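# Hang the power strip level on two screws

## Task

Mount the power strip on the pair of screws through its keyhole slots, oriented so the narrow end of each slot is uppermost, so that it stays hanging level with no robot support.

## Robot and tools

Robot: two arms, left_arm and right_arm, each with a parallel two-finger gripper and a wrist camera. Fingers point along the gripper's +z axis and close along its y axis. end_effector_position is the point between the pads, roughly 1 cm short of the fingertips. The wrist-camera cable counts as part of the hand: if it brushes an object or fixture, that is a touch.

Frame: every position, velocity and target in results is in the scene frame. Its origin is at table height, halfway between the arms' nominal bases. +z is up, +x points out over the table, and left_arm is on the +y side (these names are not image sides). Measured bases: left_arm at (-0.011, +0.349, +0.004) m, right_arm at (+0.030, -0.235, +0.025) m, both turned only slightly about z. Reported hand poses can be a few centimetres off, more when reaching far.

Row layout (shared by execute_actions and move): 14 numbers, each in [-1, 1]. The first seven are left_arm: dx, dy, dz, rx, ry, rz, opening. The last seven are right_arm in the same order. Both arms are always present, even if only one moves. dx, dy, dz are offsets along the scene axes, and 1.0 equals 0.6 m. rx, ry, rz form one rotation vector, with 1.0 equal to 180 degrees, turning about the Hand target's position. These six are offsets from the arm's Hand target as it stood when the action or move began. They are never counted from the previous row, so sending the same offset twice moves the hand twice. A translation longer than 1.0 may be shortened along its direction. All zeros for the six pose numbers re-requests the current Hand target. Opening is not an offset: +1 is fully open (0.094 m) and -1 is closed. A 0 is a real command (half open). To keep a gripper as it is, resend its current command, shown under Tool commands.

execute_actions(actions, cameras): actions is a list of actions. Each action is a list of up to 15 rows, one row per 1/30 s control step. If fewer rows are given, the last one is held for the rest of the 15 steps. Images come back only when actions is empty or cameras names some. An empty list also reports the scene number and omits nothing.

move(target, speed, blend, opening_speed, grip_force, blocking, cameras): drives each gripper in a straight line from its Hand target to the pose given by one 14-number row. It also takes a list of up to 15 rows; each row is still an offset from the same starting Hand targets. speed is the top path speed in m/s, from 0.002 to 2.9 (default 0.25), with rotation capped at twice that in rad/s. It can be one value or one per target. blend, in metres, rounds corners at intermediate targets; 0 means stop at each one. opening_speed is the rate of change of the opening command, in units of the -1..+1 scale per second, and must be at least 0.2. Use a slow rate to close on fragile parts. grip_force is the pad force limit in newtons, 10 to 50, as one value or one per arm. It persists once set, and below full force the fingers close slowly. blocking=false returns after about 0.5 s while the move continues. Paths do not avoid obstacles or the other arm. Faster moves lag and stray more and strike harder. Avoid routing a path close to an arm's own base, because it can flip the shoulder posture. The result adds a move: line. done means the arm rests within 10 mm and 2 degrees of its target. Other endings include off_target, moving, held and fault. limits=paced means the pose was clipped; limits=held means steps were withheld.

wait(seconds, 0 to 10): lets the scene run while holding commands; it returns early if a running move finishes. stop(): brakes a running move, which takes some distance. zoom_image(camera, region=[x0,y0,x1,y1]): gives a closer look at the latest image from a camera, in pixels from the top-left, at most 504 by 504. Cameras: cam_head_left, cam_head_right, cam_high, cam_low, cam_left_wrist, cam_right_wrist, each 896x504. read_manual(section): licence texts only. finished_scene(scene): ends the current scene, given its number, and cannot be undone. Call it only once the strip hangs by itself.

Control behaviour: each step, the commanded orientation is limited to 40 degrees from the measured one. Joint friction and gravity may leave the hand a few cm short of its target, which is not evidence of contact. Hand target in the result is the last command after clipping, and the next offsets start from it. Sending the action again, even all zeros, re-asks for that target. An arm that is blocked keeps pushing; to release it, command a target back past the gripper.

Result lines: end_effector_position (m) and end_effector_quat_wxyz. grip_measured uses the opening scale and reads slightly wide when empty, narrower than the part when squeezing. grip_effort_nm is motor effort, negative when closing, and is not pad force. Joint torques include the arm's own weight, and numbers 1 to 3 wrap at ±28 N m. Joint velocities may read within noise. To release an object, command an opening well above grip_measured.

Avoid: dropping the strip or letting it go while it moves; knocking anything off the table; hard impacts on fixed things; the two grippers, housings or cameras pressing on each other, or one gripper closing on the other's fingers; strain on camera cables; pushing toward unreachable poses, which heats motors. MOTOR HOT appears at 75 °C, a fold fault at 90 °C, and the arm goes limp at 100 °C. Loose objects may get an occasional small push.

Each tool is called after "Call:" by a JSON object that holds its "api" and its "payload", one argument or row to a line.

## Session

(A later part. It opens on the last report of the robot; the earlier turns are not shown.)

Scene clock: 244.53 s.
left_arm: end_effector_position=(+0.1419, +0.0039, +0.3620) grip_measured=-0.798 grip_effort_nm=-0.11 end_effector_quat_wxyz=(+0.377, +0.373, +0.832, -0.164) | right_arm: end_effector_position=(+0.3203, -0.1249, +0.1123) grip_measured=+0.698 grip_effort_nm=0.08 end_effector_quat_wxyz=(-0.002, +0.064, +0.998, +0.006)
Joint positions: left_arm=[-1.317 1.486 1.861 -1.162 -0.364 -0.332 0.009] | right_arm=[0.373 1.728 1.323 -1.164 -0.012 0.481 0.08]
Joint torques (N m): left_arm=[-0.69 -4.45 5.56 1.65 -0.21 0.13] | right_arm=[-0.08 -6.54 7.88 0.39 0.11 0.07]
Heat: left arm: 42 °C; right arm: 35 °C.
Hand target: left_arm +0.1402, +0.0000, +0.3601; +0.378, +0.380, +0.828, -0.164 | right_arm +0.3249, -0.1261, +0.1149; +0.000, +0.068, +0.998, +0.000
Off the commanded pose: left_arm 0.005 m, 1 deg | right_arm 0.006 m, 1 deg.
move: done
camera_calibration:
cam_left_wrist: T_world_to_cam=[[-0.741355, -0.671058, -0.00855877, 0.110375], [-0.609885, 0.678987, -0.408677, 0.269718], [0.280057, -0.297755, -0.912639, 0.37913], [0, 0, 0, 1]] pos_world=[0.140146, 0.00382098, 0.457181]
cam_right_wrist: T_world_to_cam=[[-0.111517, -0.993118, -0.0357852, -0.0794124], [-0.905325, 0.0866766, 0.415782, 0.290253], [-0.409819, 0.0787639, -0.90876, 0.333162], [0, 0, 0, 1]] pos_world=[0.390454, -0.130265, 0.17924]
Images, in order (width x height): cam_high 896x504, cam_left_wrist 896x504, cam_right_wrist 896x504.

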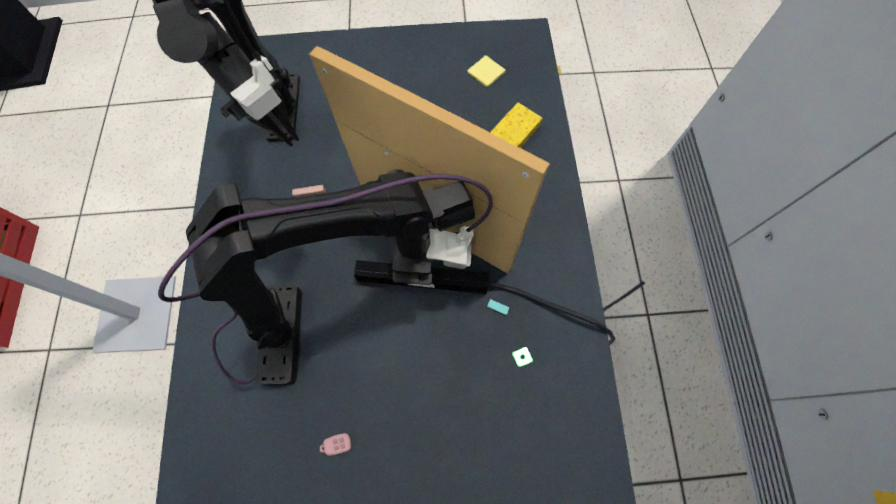

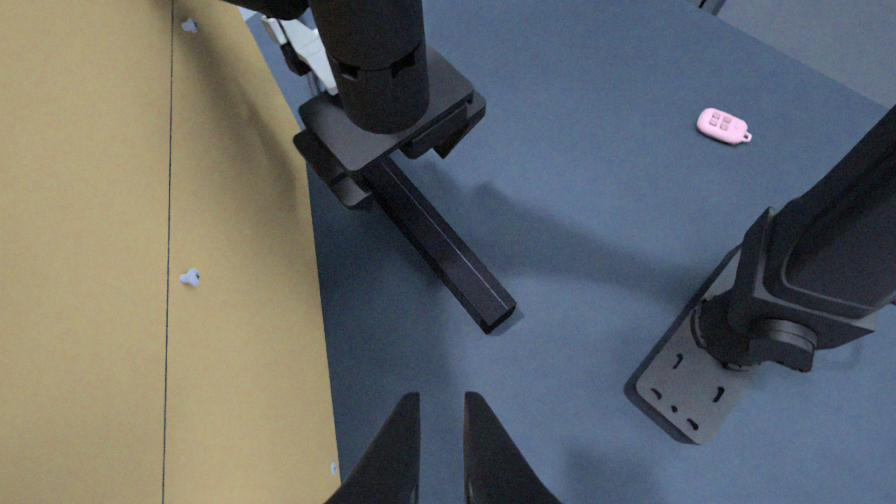

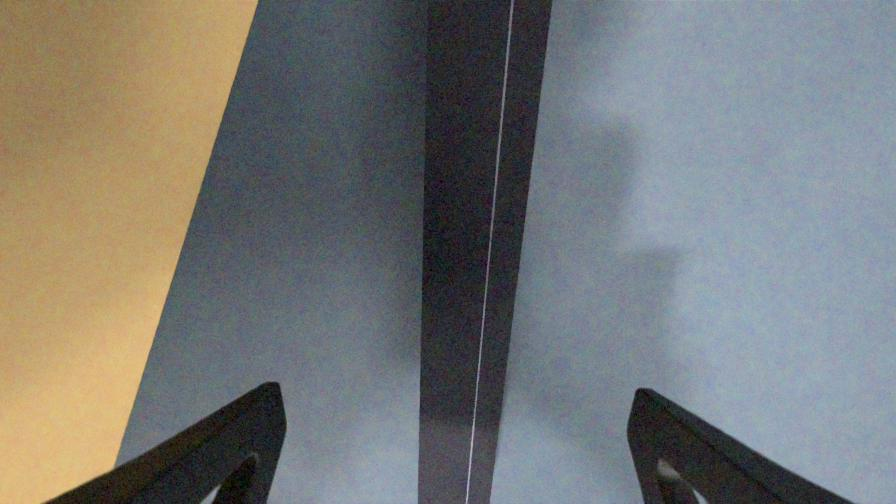

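Call:
{"api": "move", "payload": {
  "target": [
    [0,0,0,0,0,0,-0.8,0.0007,0.0055,-0.125,0,0,0,0.7],
    [0,0,0,0,0,0,-0.8,0.0007,0.0055,-0.125,0,0,0,-0.6],
    [0,0,0,0,0,0,-0.8,0.0,-0.03,0.0,0.05,-0.02,-0.01,-0.6],
    [0,0,0,0,0,0,-0.8,0.0252,-0.1565,0.0,0.37,-0.1267,-0.1075,-0.6],
    [0,0,0,0,0,0,-0.8,0.0252,-0.1565,-0.1248,0.37,-0.1267,-0.1075,-0.6]
  ],
  "speed": [0.2,0.1,0.25,0.35,0.15],
  "blend": [0,0,0.03,0,0],
  "opening_speed": 2.0,
  "cameras": ["cam_left_wrist","cam_high"]
}}

Scene clock: 252.17 s.
left_arm: end_effector_position=(+0.1419, +0.0039, +0.3620) grip_measured=-0.798 grip_effort_nm=-0.11 end_effector_quat_wxyz=(+0.377, +0.373, +0.832, -0.164) | right_arm: end_effector_position=(+0.3397, -0.2219, +0.0363) grip_measured=-0.314 grip_effort_nm=-1.03 end_effector_quat_wxyz=(+0.145, +0.208, +0.805, +0.537)
Joint positions: left_arm=[-1.317 1.486 1.861 -1.162 -0.364 -0.332 0.009] | right_arm=[-0.509 1.981 0.756 -0.374 -1.179 -0.041 0.032]
Joint torques (N m): left_arm=[-0.69 -4.45 5.55 1.66 -0.21 0.14] | right_arm=[-0.27 -7.01 2.37 0.6 -0.89 0.1]
Heat: left arm: 41 °C; right arm: 36 °C.
Hand target: left_arm +0.1402, +0.0000, +0.3601; +0.378, +0.380, +0.828, -0.164 | right_arm +0.3401, -0.2199, +0.0401; +0.148, +0.212, +0.791, +0.554
Off the commanded pose: left_arm 0.005 m, 1 deg | right_arm 0.004 m, 3 deg.
move: off_target (right_arm)
camera_calibration:
cam_left_wrist: T_world_to_cam=[[-0.741355, -0.671058, -0.00855877, 0.110375], [-0.609885, 0.678987, -0.408677, 0.269718], [0.280057, -0.297755, -0.912639, 0.37913], [0, 0, 0, 1]] pos_world=[0.140146, 0.00382098, 0.457181]
Images, in order (width x height): cam_high 896x504, cam_left_wrist 896x504.

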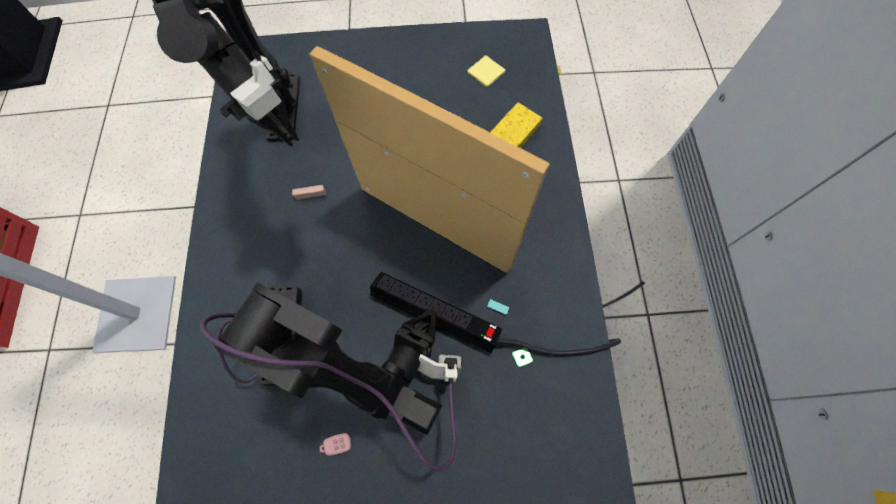

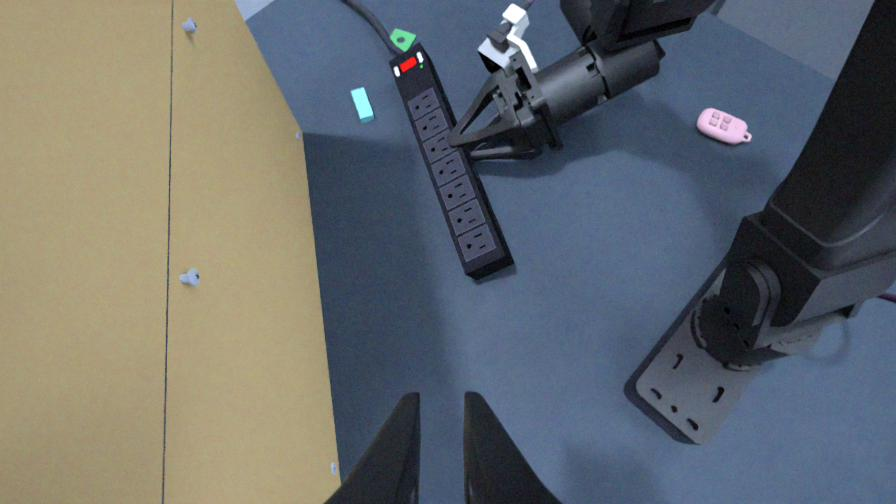

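Call:
{"api": "move", "payload": {
  "target": [0.168,-0.2567,-0.4333,0.0366,0.0321,-0.0609,-0.8,0,0,-0.005,0,0,0,-0.6],
  "speed": 0.25,
  "cameras": ["cam_left_wrist","cam_high","cam_right_wrist"]
}}

Scene clock: 255.73 s.
left_arm: end_effector_position=(+0.2338, -0.1428, +0.0857) grip_measured=-0.798 grip_effort_nm=-0.11 end_effector_quat_wxyz=(+0.278, +0.470, +0.822, -0.158) | right_arm: end_effector_position=(+0.3404, -0.2223, +0.0346) grip_measured=-0.314 grip_effort_nm=-1.03 end_effector_quat_wxyz=(+0.145, +0.209, +0.804, +0.537)
Joint positions: left_arm=[-1.119 2.106 1.607 -0.422 -0.056 -0.071 0.009] | right_arm=[-0.509 1.988 0.756 -0.362 -1.179 -0.036 0.032]
Joint torques (N m): left_arm=[0.43 -9.52 10.24 1.52 0.02 0.16] | right_arm=[-0.4 -6.43 2.15 0.7 -0.92 0.07]
Heat: left arm: 41 °C; right arm: 35 °C.
Hand target: left_arm +0.2410, -0.1539, +0.1000; +0.296, +0.469, +0.814, -0.171 | right_arm +0.3401, -0.2199, +0.0371; +0.148, +0.212, +0.791, +0.554
Off the commanded pose: left_arm 0.020 m, 3 deg | right_arm 0.003 m, 3 deg.
move: off_target (left_arm, right_arm)
camera_calibration:
cam_left_wrist: T_world_to_cam=[[-0.859612, -0.510941, -0.00239397, 0.127744], [-0.4976, 0.838212, -0.223148, 0.293096], [0.116022, -0.19063, -0.974782, 0.116561], [0, 0, 0, 1]] pos_world=[0.242131, -0.158187, 0.179331]
cam_right_wrist: T_world_to_cam=[[-0.15509, -0.324966, -0.932922, 0.0177432], [-0.986017, 0.109204, 0.125878, 0.391757], [0.0609728, 0.9394, -0.337358, 0.289834], [0, 0, 0, 1]] pos_world=[0.371359, -0.309286, 0.0650174]
Images, in order (width x height): cam_high 896x504, cam_left_wrist 896x504, cam_right_wrist 896x504.

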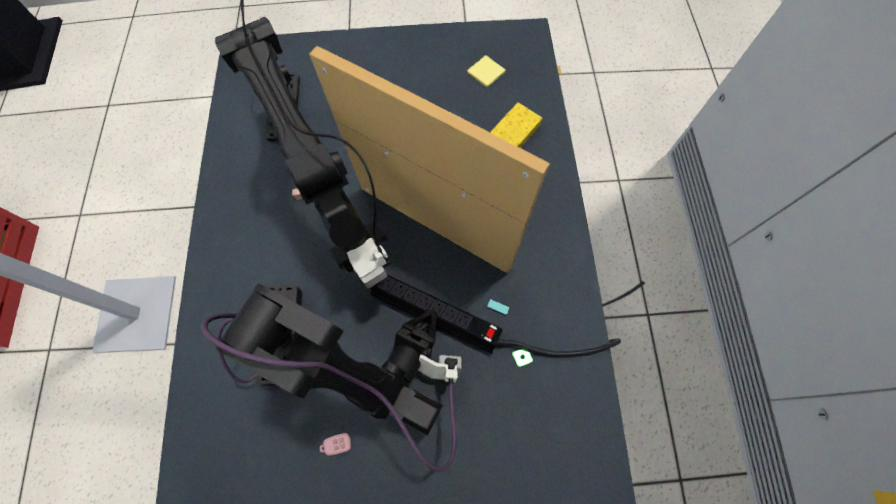

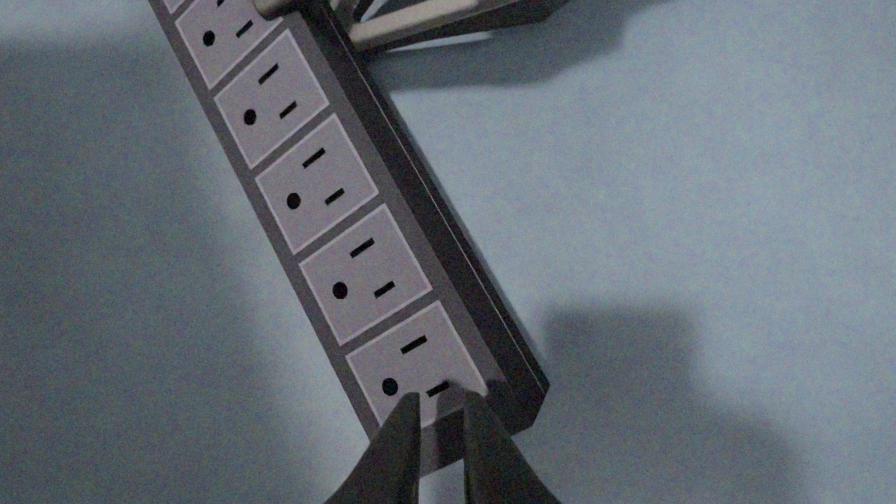

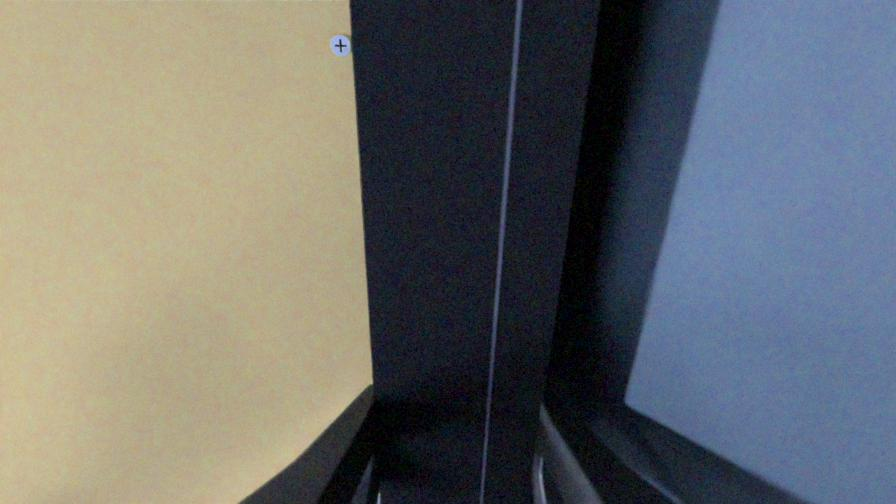

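Call:
{"api": "move", "payload": {
  "target": [0.0133,-0.0183,-0.0245,0,0,0,-0.8,0,0,0,0,0,0,-0.15],
  "speed": 0.06,
  "opening_speed": 0.4,
  "cameras": ["cam_left_wrist"]
}}

Scene clock: 258.43 s.
left_arm: end_effector_position=(+0.2399, -0.1545, +0.0748) grip_measured=-0.798 grip_effort_nm=-0.10 end_effector_quat_wxyz=(+0.280, +0.471, +0.821, -0.161) | right_arm: end_effector_position=(+0.3412, -0.2215, +0.0374) grip_measured=-0.152 grip_effort_nm=0.08 end_effector_quat_wxyz=(+0.145, +0.213, +0.799, +0.544)
Joint positions: left_arm=[-1.116 2.164 1.649 -0.4 -0.051 -0.066 0.009] | right_arm=[-0.509 1.988 0.756 -0.36 -1.196 -0.023 0.04]
Joint torques (N m): left_arm=[0.57 -9.29 10.37 1.56 -0.01 0.14] | right_arm=[-0.47 -6.56 1.94 0.68 -0.75 -0.07]
Heat: left arm: 42 °C; right arm: 35 °C.
Hand target: left_arm +0.2491, -0.1649, +0.0854; +0.296, +0.469, +0.814, -0.171 | right_arm +0.3401, -0.2199, +0.0371; +0.148, +0.212, +0.791, +0.554
Off the commanded pose: left_arm 0.017 m, 2 deg | right_arm 0.002 m, 2 deg.
move: off_target (left_arm)
camera_calibration:
cam_left_wrist: T_world_to_cam=[[-0.861572, -0.507634, -0.00118194, 0.127907], [-0.493888, 0.838775, -0.229195, 0.303206], [0.117339, -0.196884, -0.97338, 0.101594], [0, 0, 0, 1]] pos_world=[0.24803, -0.169389, 0.168534]
Images, in order (width x height): cam_left_wrist 896x504.

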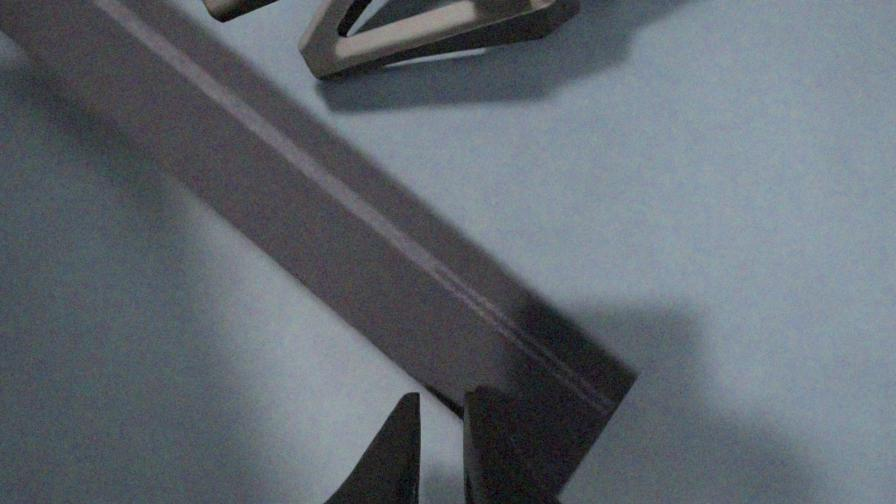

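Call:
{"api": "move", "payload": {
  "target": [
    [-0.03,0.05,0.11,0,0,0,-0.8,-0.02,-0.05,0.11,-0.12,0.045,0.03,0.7],
    [-0.05,0.0833,0.1333,0,0,0,-0.8,0.0315,0.0365,0.1298,-0.3672,0.1334,0.0969,0.7]
  ],
  "speed": 0.35,
  "blend": [0.03,0],
  "cameras": ["cam_right_wrist","cam_left_wrist"]
}}

Scene clock: 265.57 s.
left_arm: end_effector_position=(+0.2227, -0.1184, +0.1481) grip_measured=-0.798 grip_effort_nm=-0.10 end_effector_quat_wxyz=(+0.284, +0.471, +0.819, -0.163) | right_arm: end_effector_position=(+0.3544, -0.1961, +0.1127) grip_measured=+0.698 grip_effort_nm=0.08 end_effector_quat_wxyz=(+0.000, +0.083, +0.997, +0.006)
Joint positions: left_arm=[-1.116 1.948 1.617 -0.574 -0.051 -0.066 0.009] | right_arm=[0.131 1.788 1.396 -1.177 -0.011 0.278 0.08]
Joint torques (N m): left_arm=[-0.46 -12.3 6.2 1.37 -0.11 0.04] | right_arm=[-0.35 -7.1 7.87 0.43 0.08 0.06]
Heat: left arm: 43 °C; right arm: 36 °C.
Hand target: left_arm +0.2191, -0.1149, +0.1653; +0.296, +0.469, +0.814, -0.171 | right_arm +0.3590, -0.1980, +0.1149; +0.000, +0.087, +0.996, +0.000
Off the commanded pose: left_arm 0.018 m, 2 deg | right_arm 0.005 m, 1 deg.
move: off_target (left_arm)
camera_calibration:
cam_left_wrist: T_world_to_cam=[[-0.861607, -0.507575, -0.000411783, 0.131391], [-0.492859, 0.83682, -0.238374, 0.282116], [0.121337, -0.205182, -0.971173, 0.179817], [0, 0, 0, 1]] pos_world=[0.230433, -0.132495, 0.241936]
cam_right_wrist: T_world_to_cam=[[-0.149978, -0.988055, -0.0354221, -0.131682], [-0.902648, 0.12222, 0.412661, 0.333525], [-0.403402, 0.0938636, -0.910196, 0.353911], [0, 0, 0, 1]] pos_world=[0.424075, -0.204091, 0.179831]
Images, in order (width x height): cam_left_wrist 896x504, cam_right_wrist 896x504.

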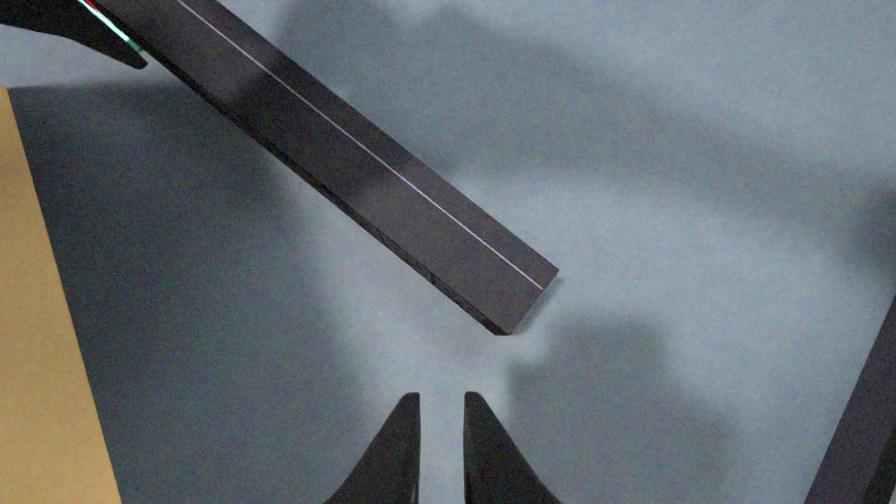

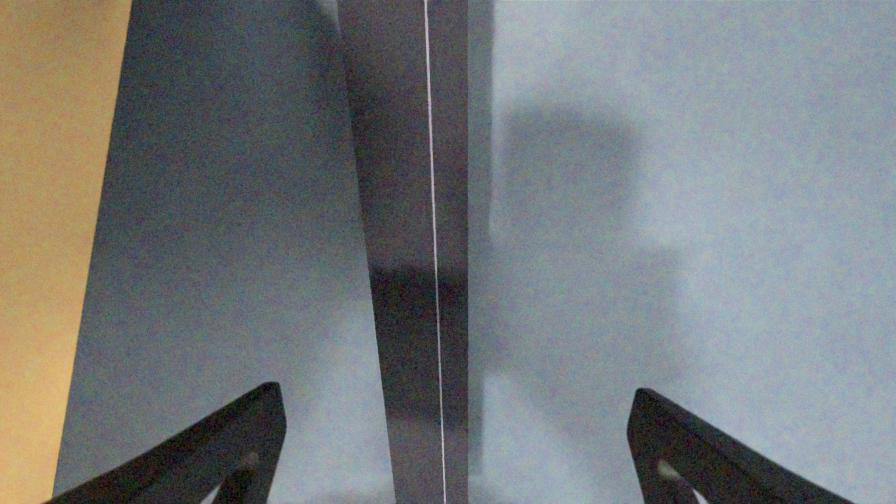

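Call:
{"api": "move", "payload": {
  "target": [
    [0,0,0.1,0,0,0,-0.8,0,0.0297,-0.125,0,0,0,0.7],
    [0,0,0.1,0,0,0,-0.8,0,0.0297,-0.125,0,0,0,-0.6],
    [0,0,0.1,0,0,0,-0.8,0,0.03,-0.05,0.05,0,0,-0.6],
    [0,0,0.1,0,0,0,-0.8,0.0017,0.055,-0.04,0.3869,-0.044,0.0339,-0.6],
    [0,0,0.1,0,0,0,-0.8,0.0017,0.055,-0.1248,0.3869,-0.044,0.0339,-0.6]
  ],
  "speed": [0.2,0.1,0.25,0.35,0.15],
  "blend": [0,0,0.03,0,0],
  "opening_speed": 2.0,
  "cameras": ["cam_left_wrist","cam_high"]
}}

Scene clock: 276.03 s.
left_arm: end_effector_position=(+0.2196, -0.1118, +0.1979) grip_measured=-0.798 grip_effort_nm=-0.10 end_effector_quat_wxyz=(+0.273, +0.473, +0.823, -0.156) | right_arm: end_effector_position=(+0.3566, -0.1698, +0.0367) grip_measured=-0.305 grip_effort_nm=-1.03 end_effector_quat_wxyz=(+0.005, +0.020, +0.830, +0.558)
Joint positions: left_arm=[-1.116 1.945 1.827 -0.816 -0.051 -0.066 0.009] | right_arm=[-0.289 2.302 1.284 -1.142 -1.099 -0.629 0.033]
Joint torques (N m): left_arm=[-0.46 -11.07 9.83 1.33 -0.11 0.04] | right_arm=[0.7 -9.85 2.96 -0.29 -0.85 -0.11]
Motor temperatures (°C): left_arm=[26 31 42 36 27 27 26] | right_arm=[28 34 36 30 27 25 24]
Heat: left arm: 42 °C; right arm: 36 °C.
Hand target: left_arm +0.2191, -0.1150, +0.2253; +0.296, +0.469, +0.814, -0.171 | right_arm +0.3600, -0.1650, +0.0401; +0.015, +0.021, +0.819, +0.574
Off the commanded pose: left_arm 0.028 m, 3 deg | right_arm 0.007 m, 3 deg.
move: off_target (left_arm, right_arm)
camera_calibration:
cam_left_wrist: T_world_to_cam=[[-0.861611, -0.507561, -0.00288657, 0.132546], [-0.495606, 0.842517, -0.211044, 0.282768], [0.10955, -0.180408, -0.977472, 0.236599], [0, 0, 0, 1]] pos_world=[0.228425, -0.128278, 0.291328]
Images, in order (width x height): cam_high 896x504, cam_left_wrist 896x504.

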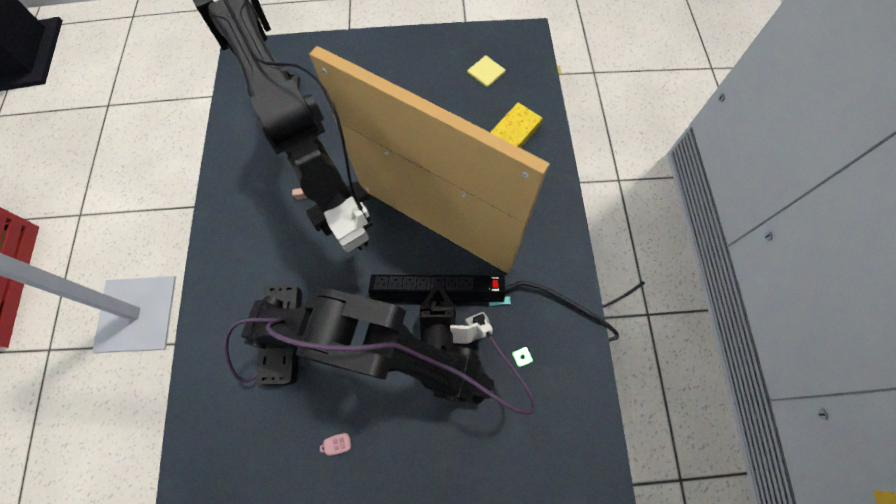

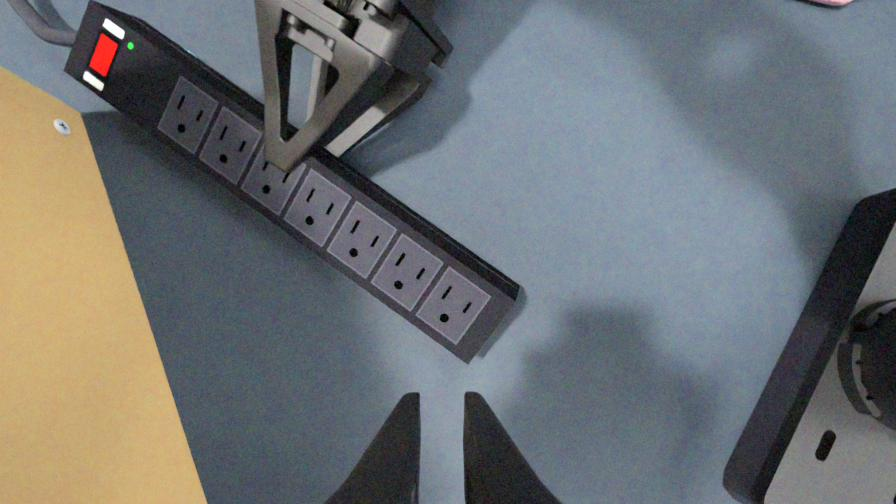

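Call:
{"api": "move", "payload": {
  "target": [0.0522,-0.0647,-0.2188,0,0,0,-0.8,0,0,0,0,0,0,-0.6],
  "speed": 0.2,
  "cameras": ["cam_left_wrist","cam_right_wrist"]
}}

Scene clock: 279.73 s.
left_arm: end_effector_position=(+0.2471, -0.1529, +0.0949) grip_measured=-0.798 grip_effort_nm=-0.10 end_effector_quat_wxyz=(+0.292, +0.468, +0.817, -0.169) | right_arm: end_effector_position=(+0.3566, -0.1698, +0.0367) grip_measured=-0.305 grip_effort_nm=-1.03 end_effector_quat_wxyz=(+0.005, +0.020, +0.830, +0.558)
Joint positions: left_arm=[-1.101 2.132 1.661 -0.413 -0.043 -0.056 0.009] | right_arm=[-0.289 2.302 1.284 -1.142 -1.099 -0.629 0.033]
Joint torques (N m): left_arm=[0.54 -9.89 6.84 1.6 0 0.15] | right_arm=[0.59 -9.84 3 -0.23 -0.83 -0.14]
Heat: left arm: 42 °C; right arm: 36 °C.
Hand target: left_arm +0.2503, -0.1538, +0.0941; +0.296, +0.469, +0.814, -0.171 | right_arm +0.3600, -0.1650, +0.0401; +0.015, +0.021, +0.819, +0.574
Off the commanded pose: left_arm 0.003 m, 1 deg | right_arm 0.007 m, 3 deg.
move: off_target (right_arm)
camera_calibration:
cam_left_wrist: T_world_to_cam=[[-0.86029, -0.509802, 0.00141149, 0.134023], [-0.492732, 0.830767, -0.258922, 0.311239], [0.130827, -0.223444, -0.965897, 0.112481], [0, 0, 0, 1]] pos_world=[0.253941, -0.165109, 0.189043]
cam_right_wrist: T_world_to_cam=[[-0.0103219, -0.355268, -0.934708, -0.0173784], [-0.923044, -0.3561, 0.145541, 0.299487], [-0.384556, 0.864279, -0.324252, 0.385828], [0, 0, 0, 1]] pos_world=[0.424633, -0.23299, 0.0652743]
Images, in order (width x height): cam_left_wrist 896x504, cam_right_wrist 896x504.

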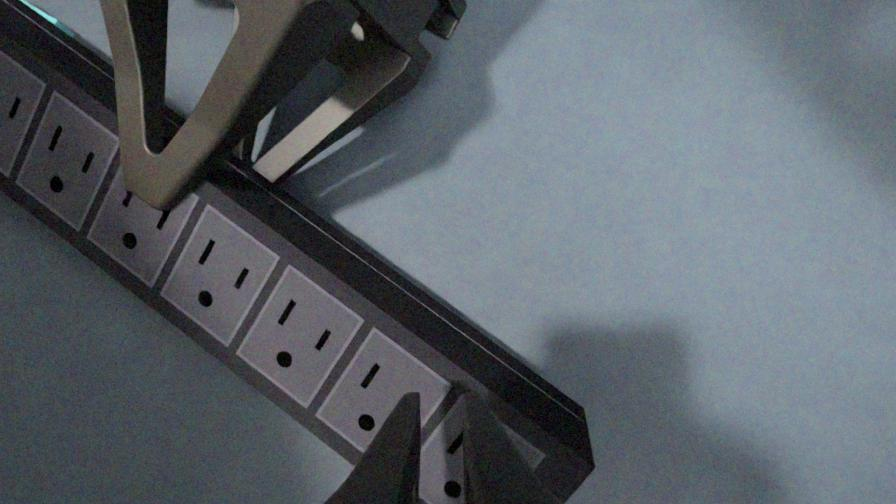

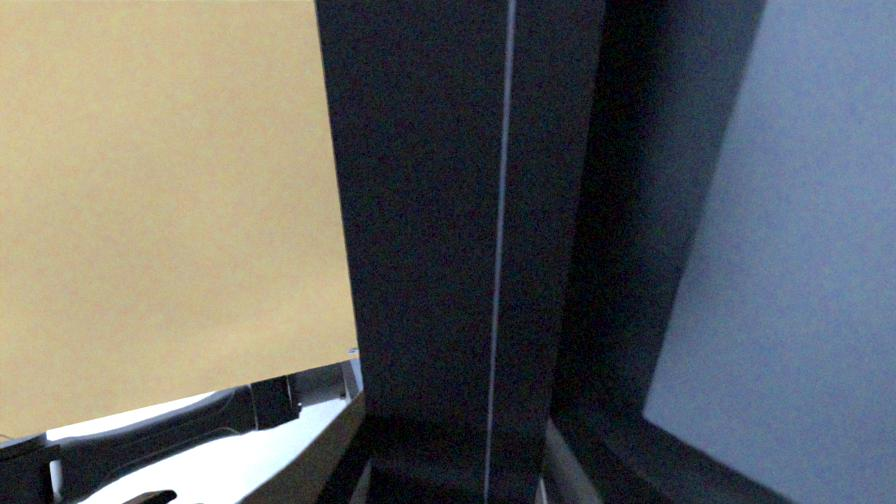

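Call:
{"api": "move", "payload": {
  "target": [
    [0,0,-0.04,0,0,0,-0.8,0,0,0,0,0,0,-0.6],
    [0,0,-0.04,0,0,0,-0.8,0,0,0,0,0,0,-0.15],
    [0,0,-0.063,0,0,0,-0.8,0,0,0,0,0,0,-0.15]
  ],
  "speed": [0.08,0.05,0.04],
  "opening_speed": 0.5,
  "cameras": ["cam_left_wrist","cam_right_wrist"]
}}

Scene clock: 284.80 s.
left_arm: end_effector_position=(+0.2498, -0.1586, +0.0748) grip_measured=-0.798 grip_effort_nm=-0.10 end_effector_quat_wxyz=(+0.309, +0.464, +0.811, -0.180) | right_arm: end_effector_position=(+0.3583, -0.1692, +0.0385) grip_measured=-0.151 grip_effort_nm=0.07 end_effector_quat_wxyz=(+0.009, +0.022, +0.827, +0.562)
Joint positions: left_arm=[-1.101 2.155 1.586 -0.273 -0.043 -0.056 0.009] | right_arm=[-0.289 2.302 1.284 -1.141 -1.113 -0.629 0.04]
Joint torques (N m): left_arm=[0.53 -8.57 5.79 1.54 0 0.15] | right_arm=[0.5 -9.62 3.1 -0.25 -0.67 -0.12]
Heat: left arm: 42 °C; right arm: 35 °C.
Hand target: left_arm +0.2503, -0.1538, +0.0562; +0.296, +0.469, +0.814, -0.171 | right_arm +0.3600, -0.1650, +0.0401; +0.015, +0.021, +0.819, +0.574
Off the commanded pose: left_arm 0.019 m, 2 deg | right_arm 0.005 m, 2 deg.
move: off_target (left_arm); target 2's new opening was sent with right_arm's hand 0.007 m and 3 deg from that target
camera_calibration:
cam_left_wrist: T_world_to_cam=[[-0.860506, -0.509417, 0.00481321, 0.133381], [-0.487346, 0.820397, -0.299069, 0.312127], [0.148402, -0.259696, -0.954219, 0.0804329], [0, 0, 0, 1]] pos_world=[0.254952, -0.167233, 0.169456]
cam_right_wrist: T_world_to_cam=[[-0.0083174, -0.345196, -0.938494, -0.0143902], [-0.926522, -0.350377, 0.137087, 0.303594], [-0.376149, 0.870675, -0.316918, 0.384308], [0, 0, 0, 1]] pos_world=[0.425724, -0.233203, 0.0666703]
Images, in order (width x height): cam_left_wrist 896x504, cam_right_wrist 896x504.

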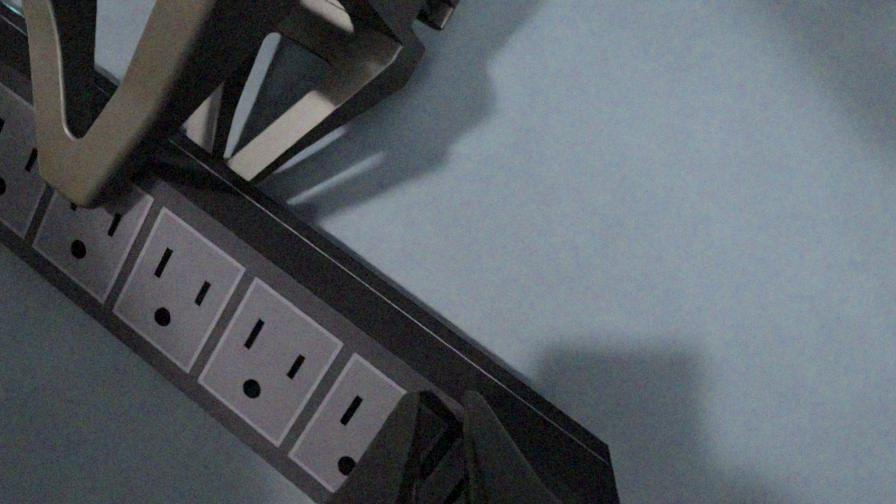

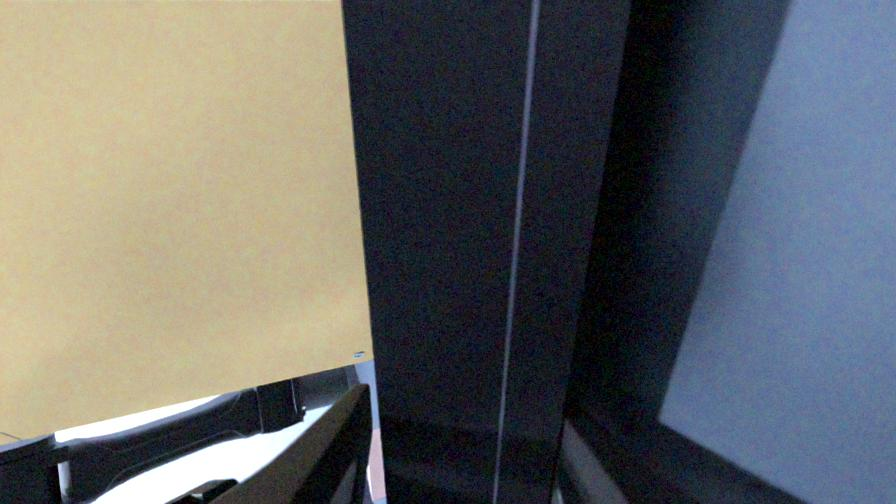

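Call:
{"api": "move", "payload": {
  "target": [
    [0,0,0,0,0,0,-0.8,0,0,0,0,0,0,0.2],
    [0,0,0,0,0,0,-0.8,-0.004,-0.06,0,0,0,0,0.2]
  ],
  "speed": [0.05,0.04],
  "opening_speed": 0.5,
  "cameras": ["cam_left_wrist","cam_right_wrist"]
}}

Scene clock: 289.20 s.
left_arm: end_effector_position=(+0.2498, -0.1584, +0.0716) grip_measured=-0.798 grip_effort_nm=-0.10 end_effector_quat_wxyz=(+0.307, +0.464, +0.812, -0.178) | right_arm: end_effector_position=(+0.3545, -0.1996, +0.0424) grip_measured=+0.198 grip_effort_nm=0.09 end_effector_quat_wxyz=(+0.013, +0.022, +0.821, +0.570)
Joint positions: left_arm=[-1.101 2.161 1.586 -0.273 -0.043 -0.056 0.009] | right_arm=[-0.381 2.358 1.363 -1.321 -1.074 -0.804 0.056]
Joint torques (N m): left_arm=[0.53 -8.98 5.74 1.53 0 0.14] | right_arm=[-0.16 -8.64 4.89 -0.66 -0.41 -0.11]
Heat: left arm: 41 °C; right arm: 35 °C.
Hand target: left_arm +0.2503, -0.1538, +0.0562; +0.296, +0.469, +0.814, -0.171 | right_arm +0.3576, -0.2010, +0.0401; +0.015, +0.021, +0.819, +0.574
Off the commanded pose: left_arm 0.016 m, 2 deg | right_arm 0.004 m, 1 deg.
move: off_target (left_arm)
camera_calibration:
cam_left_wrist: T_world_to_cam=[[-0.860489, -0.50945, 0.00440022, 0.133338], [-0.488039, 0.821783, -0.294092, 0.311124], [0.146209, -0.25521, -0.955767, 0.0788287], [0, 0, 0, 1]] pos_world=[0.255051, -0.16763, 0.166254]
cam_right_wrist: T_world_to_cam=[[-0.00485787, -0.32785, -0.944717, -0.0187377], [-0.929064, -0.347968, 0.125534, 0.290741], [-0.369888, 0.878312, -0.302903, 0.409273], [0, 0, 0, 1]] pos_world=[0.421411, -0.264444, 0.0697701]
Images, in order (width x height): cam_left_wrist 896x504, cam_right_wrist 896x504.

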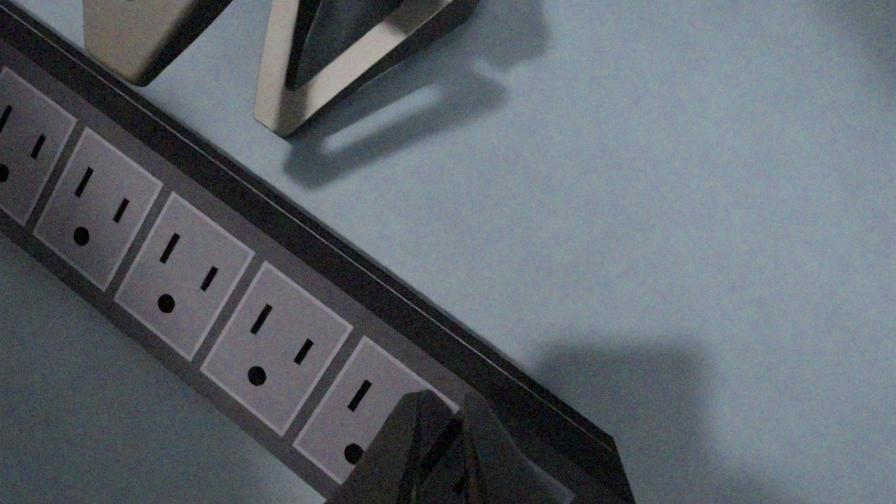

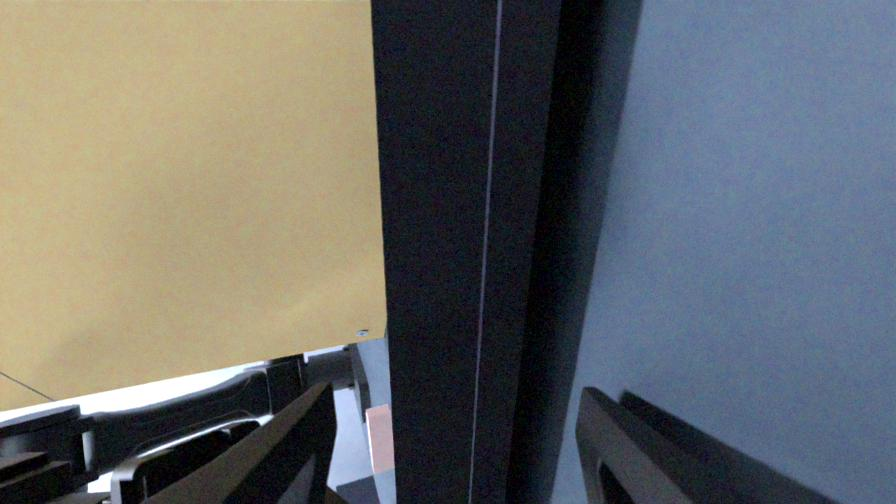

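Call:
{"api": "move", "payload": {
  "target": [
    [0,0,0,0,0,0,-0.8,-0.008,-0.075,0.13,-0.13,0.007,0,0.6],
    [0,0,0,0,0,0,-0.8,-0.0293,0.0883,0.1415,-0.3884,0.0203,0,1.0]
  ],
  "speed": 0.3,
  "blend": [0.03,0],
  "cameras": ["cam_left_wrist","cam_right_wrist","cam_high"]
}}

Scene clock: 298.57 s.
left_arm: end_effector_position=(+0.2498, -0.1584, +0.0716) grip_measured=-0.798 grip_effort_nm=-0.10 end_effector_quat_wxyz=(+0.307, +0.464, +0.812, -0.178) | right_arm: end_effector_position=(+0.3352, -0.1469, +0.1204) grip_measured=+0.998 grip_effort_nm=0.08 end_effector_quat_wxyz=(-0.004, +0.022, +1.000, +0.005)
Joint positions: left_arm=[-1.101 2.161 1.586 -0.273 -0.043 -0.056 0.009] | right_arm=[0.292 1.757 1.39 -1.209 -0.011 0.317 0.094]
Joint torques (N m): left_arm=[0.53 -8.98 5.72 1.53 0 0.14] | right_arm=[-0.28 -7.61 7.87 0.4 0.1 0.09]
Heat: left arm: 40 °C; right arm: 36 °C.
Hand target: left_arm +0.2503, -0.1538, +0.0562; +0.296, +0.469, +0.814, -0.171 | right_arm +0.3401, -0.1481, +0.1250; +0.000, +0.026, +1.000, +0.000
Off the commanded pose: left_arm 0.016 m, 2 deg | right_arm 0.007 m, 1 deg.
move: off_target (left_arm)
camera_calibration:
cam_left_wrist: T_world_to_cam=[[-0.860489, -0.50945, 0.00440022, 0.133338], [-0.488039, 0.821783, -0.294092, 0.311124], [0.146209, -0.25521, -0.955767, 0.0788287], [0, 0, 0, 1]] pos_world=[0.255051, -0.16763, 0.166254]
cam_right_wrist: T_world_to_cam=[[-0.0291929, -0.999013, -0.0334839, -0.127979], [-0.907511, 0.0124471, 0.419844, 0.291653], [-0.419013, 0.0426435, -0.906978, 0.345959], [0, 0, 0, 1]] pos_world=[0.405904, -0.146236, 0.187044]
Images, in order (width x height): cam_high 896x504, cam_left_wrist 896x504, cam_right_wrist 896x504.

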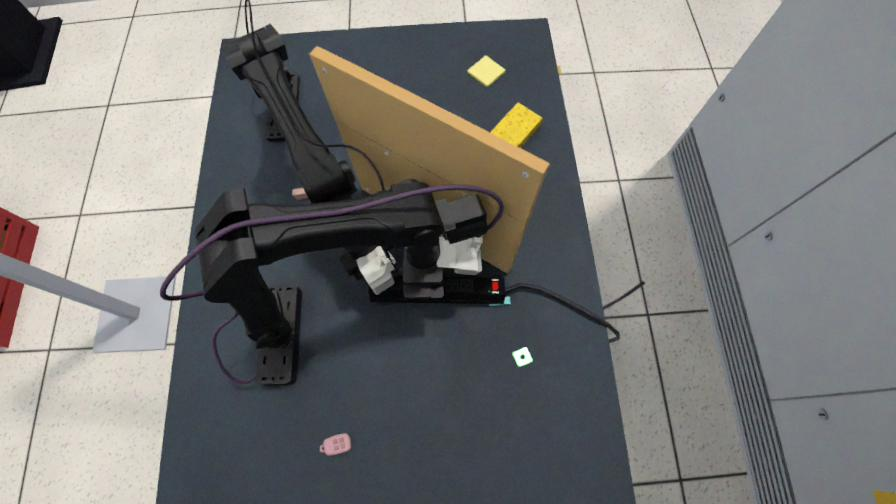

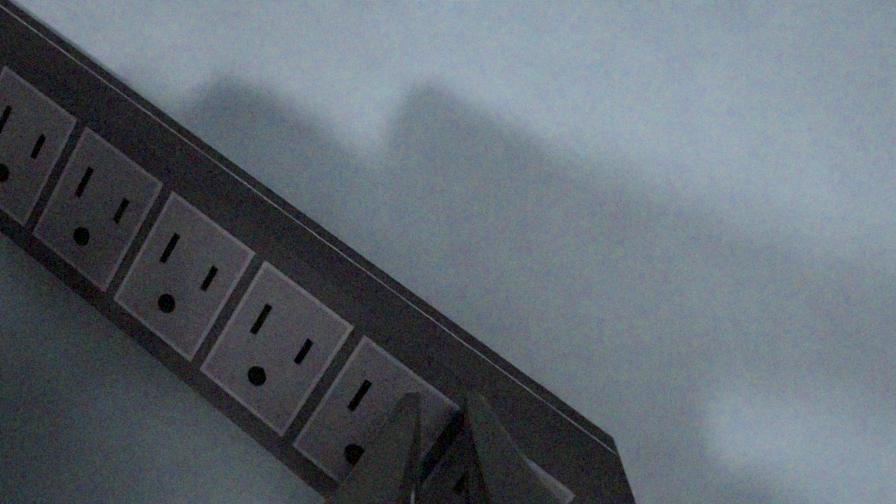

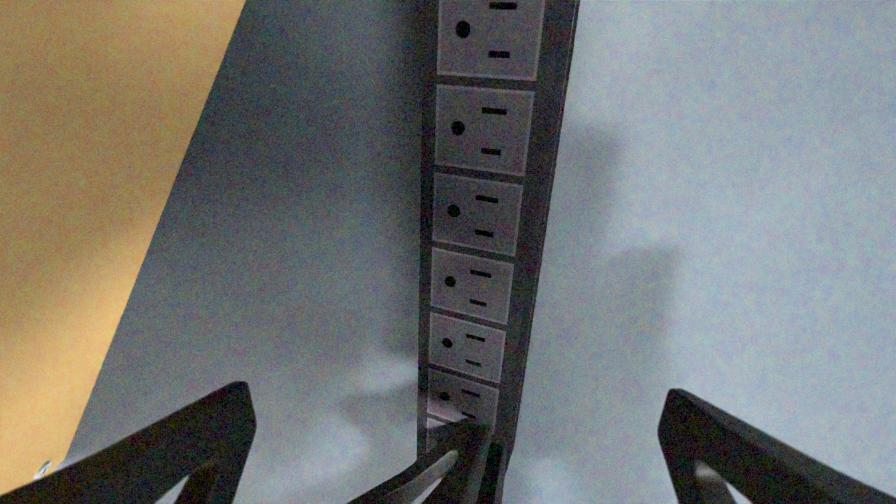

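Call:
{"api": "move", "payload": {
  "target": [
    [0,0,0,0,0,0,-0.8,0,-0.0022,-0.1783,0,0,0,1.0],
    [0,0,0,0,0,0,-0.8,0,-0.0022,-0.1783,0,0,0,-0.35]
  ],
  "speed": [0.15,0.05],
  "opening_speed": 1.0,
  "cameras": ["cam_left_wrist","cam_right_wrist"]
}}

Scene clock: 304.23 s.
left_arm: end_effector_position=(+0.2496, -0.1583, +0.0697) grip_measured=-0.798 grip_effort_nm=-0.10 end_effector_quat_wxyz=(+0.305, +0.464, +0.812, -0.178) | right_arm: end_effector_position=(+0.3412, -0.1514, +0.0230) grip_measured=-0.090 grip_effort_nm=-1.03 end_effector_quat_wxyz=(+0.004, +0.030, +1.000, -0.004)
Joint positions: left_arm=[-1.101 2.164 1.586 -0.273 -0.043 -0.056 0.009] | right_arm=[0.286 1.878 1.135 -0.822 0.011 0.327 0.043]
Joint torques (N m): left_arm=[0.53 -9.2 5.75 1.53 -0.01 0.14] | right_arm=[-0.1 -7.64 4.37 0.7 -0.17 -0.06]
Heat: left arm: 40 °C; right arm: 36 °C.
Hand target: left_arm +0.2503, -0.1538, +0.0561; +0.296, +0.469, +0.814, -0.171 | right_arm +0.3401, -0.1493, +0.0180; +0.000, +0.026, +1.000, +0.000
Off the commanded pose: left_arm 0.014 m, 1 deg | right_arm 0.005 m, 1 deg.
move: off_target (left_arm)
camera_calibration:
cam_left_wrist: T_world_to_cam=[[-0.860597, -0.509267, 0.00445979, 0.13343], [-0.488383, 0.822759, -0.290773, 0.310371], [0.144412, -0.252417, -0.956782, 0.0779707], [0, 0, 0, 1]] pos_world=[0.255149, -0.167728, 0.164253]
cam_right_wrist: T_world_to_cam=[[-0.0448211, -0.998872, -0.0156868, -0.130688], [-0.913961, 0.0346614, 0.404319, 0.343933], [-0.403319, 0.0324592, -0.914483, 0.253544], [0, 0, 0, 1]] pos_world=[0.410743, -0.150692, 0.0907526]
Images, in order (width x height): cam_left_wrist 896x504, cam_right_wrist 896x504.

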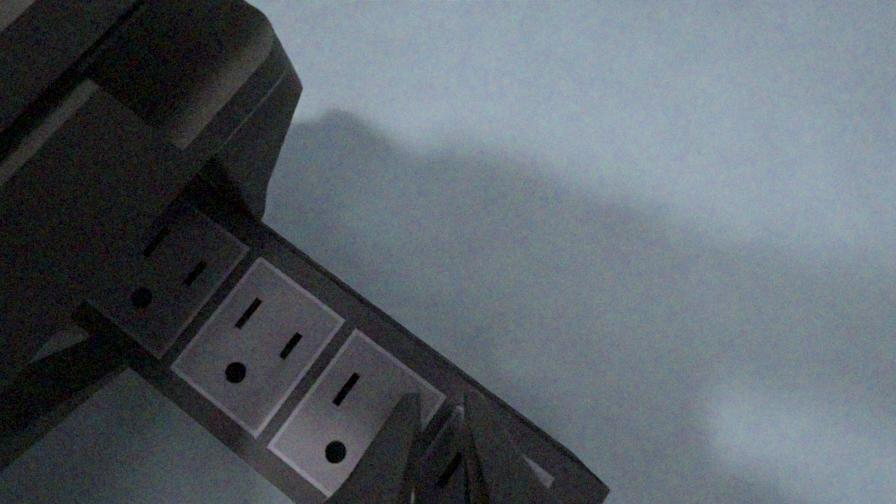

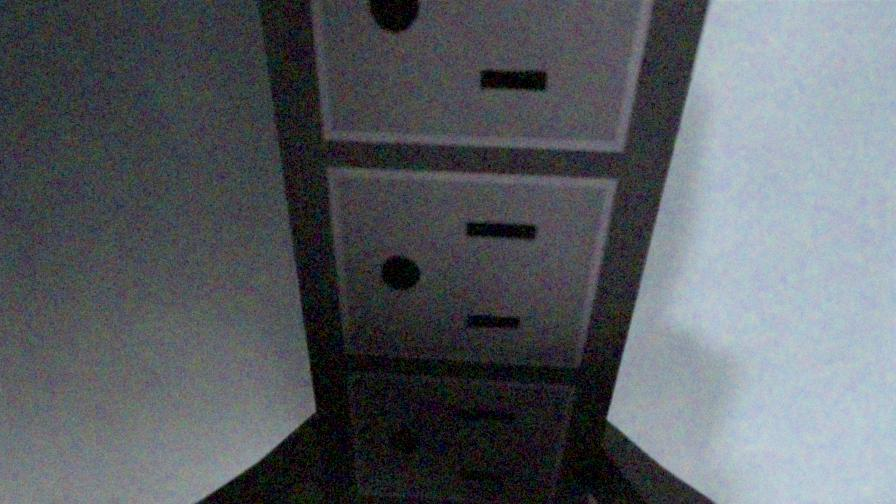

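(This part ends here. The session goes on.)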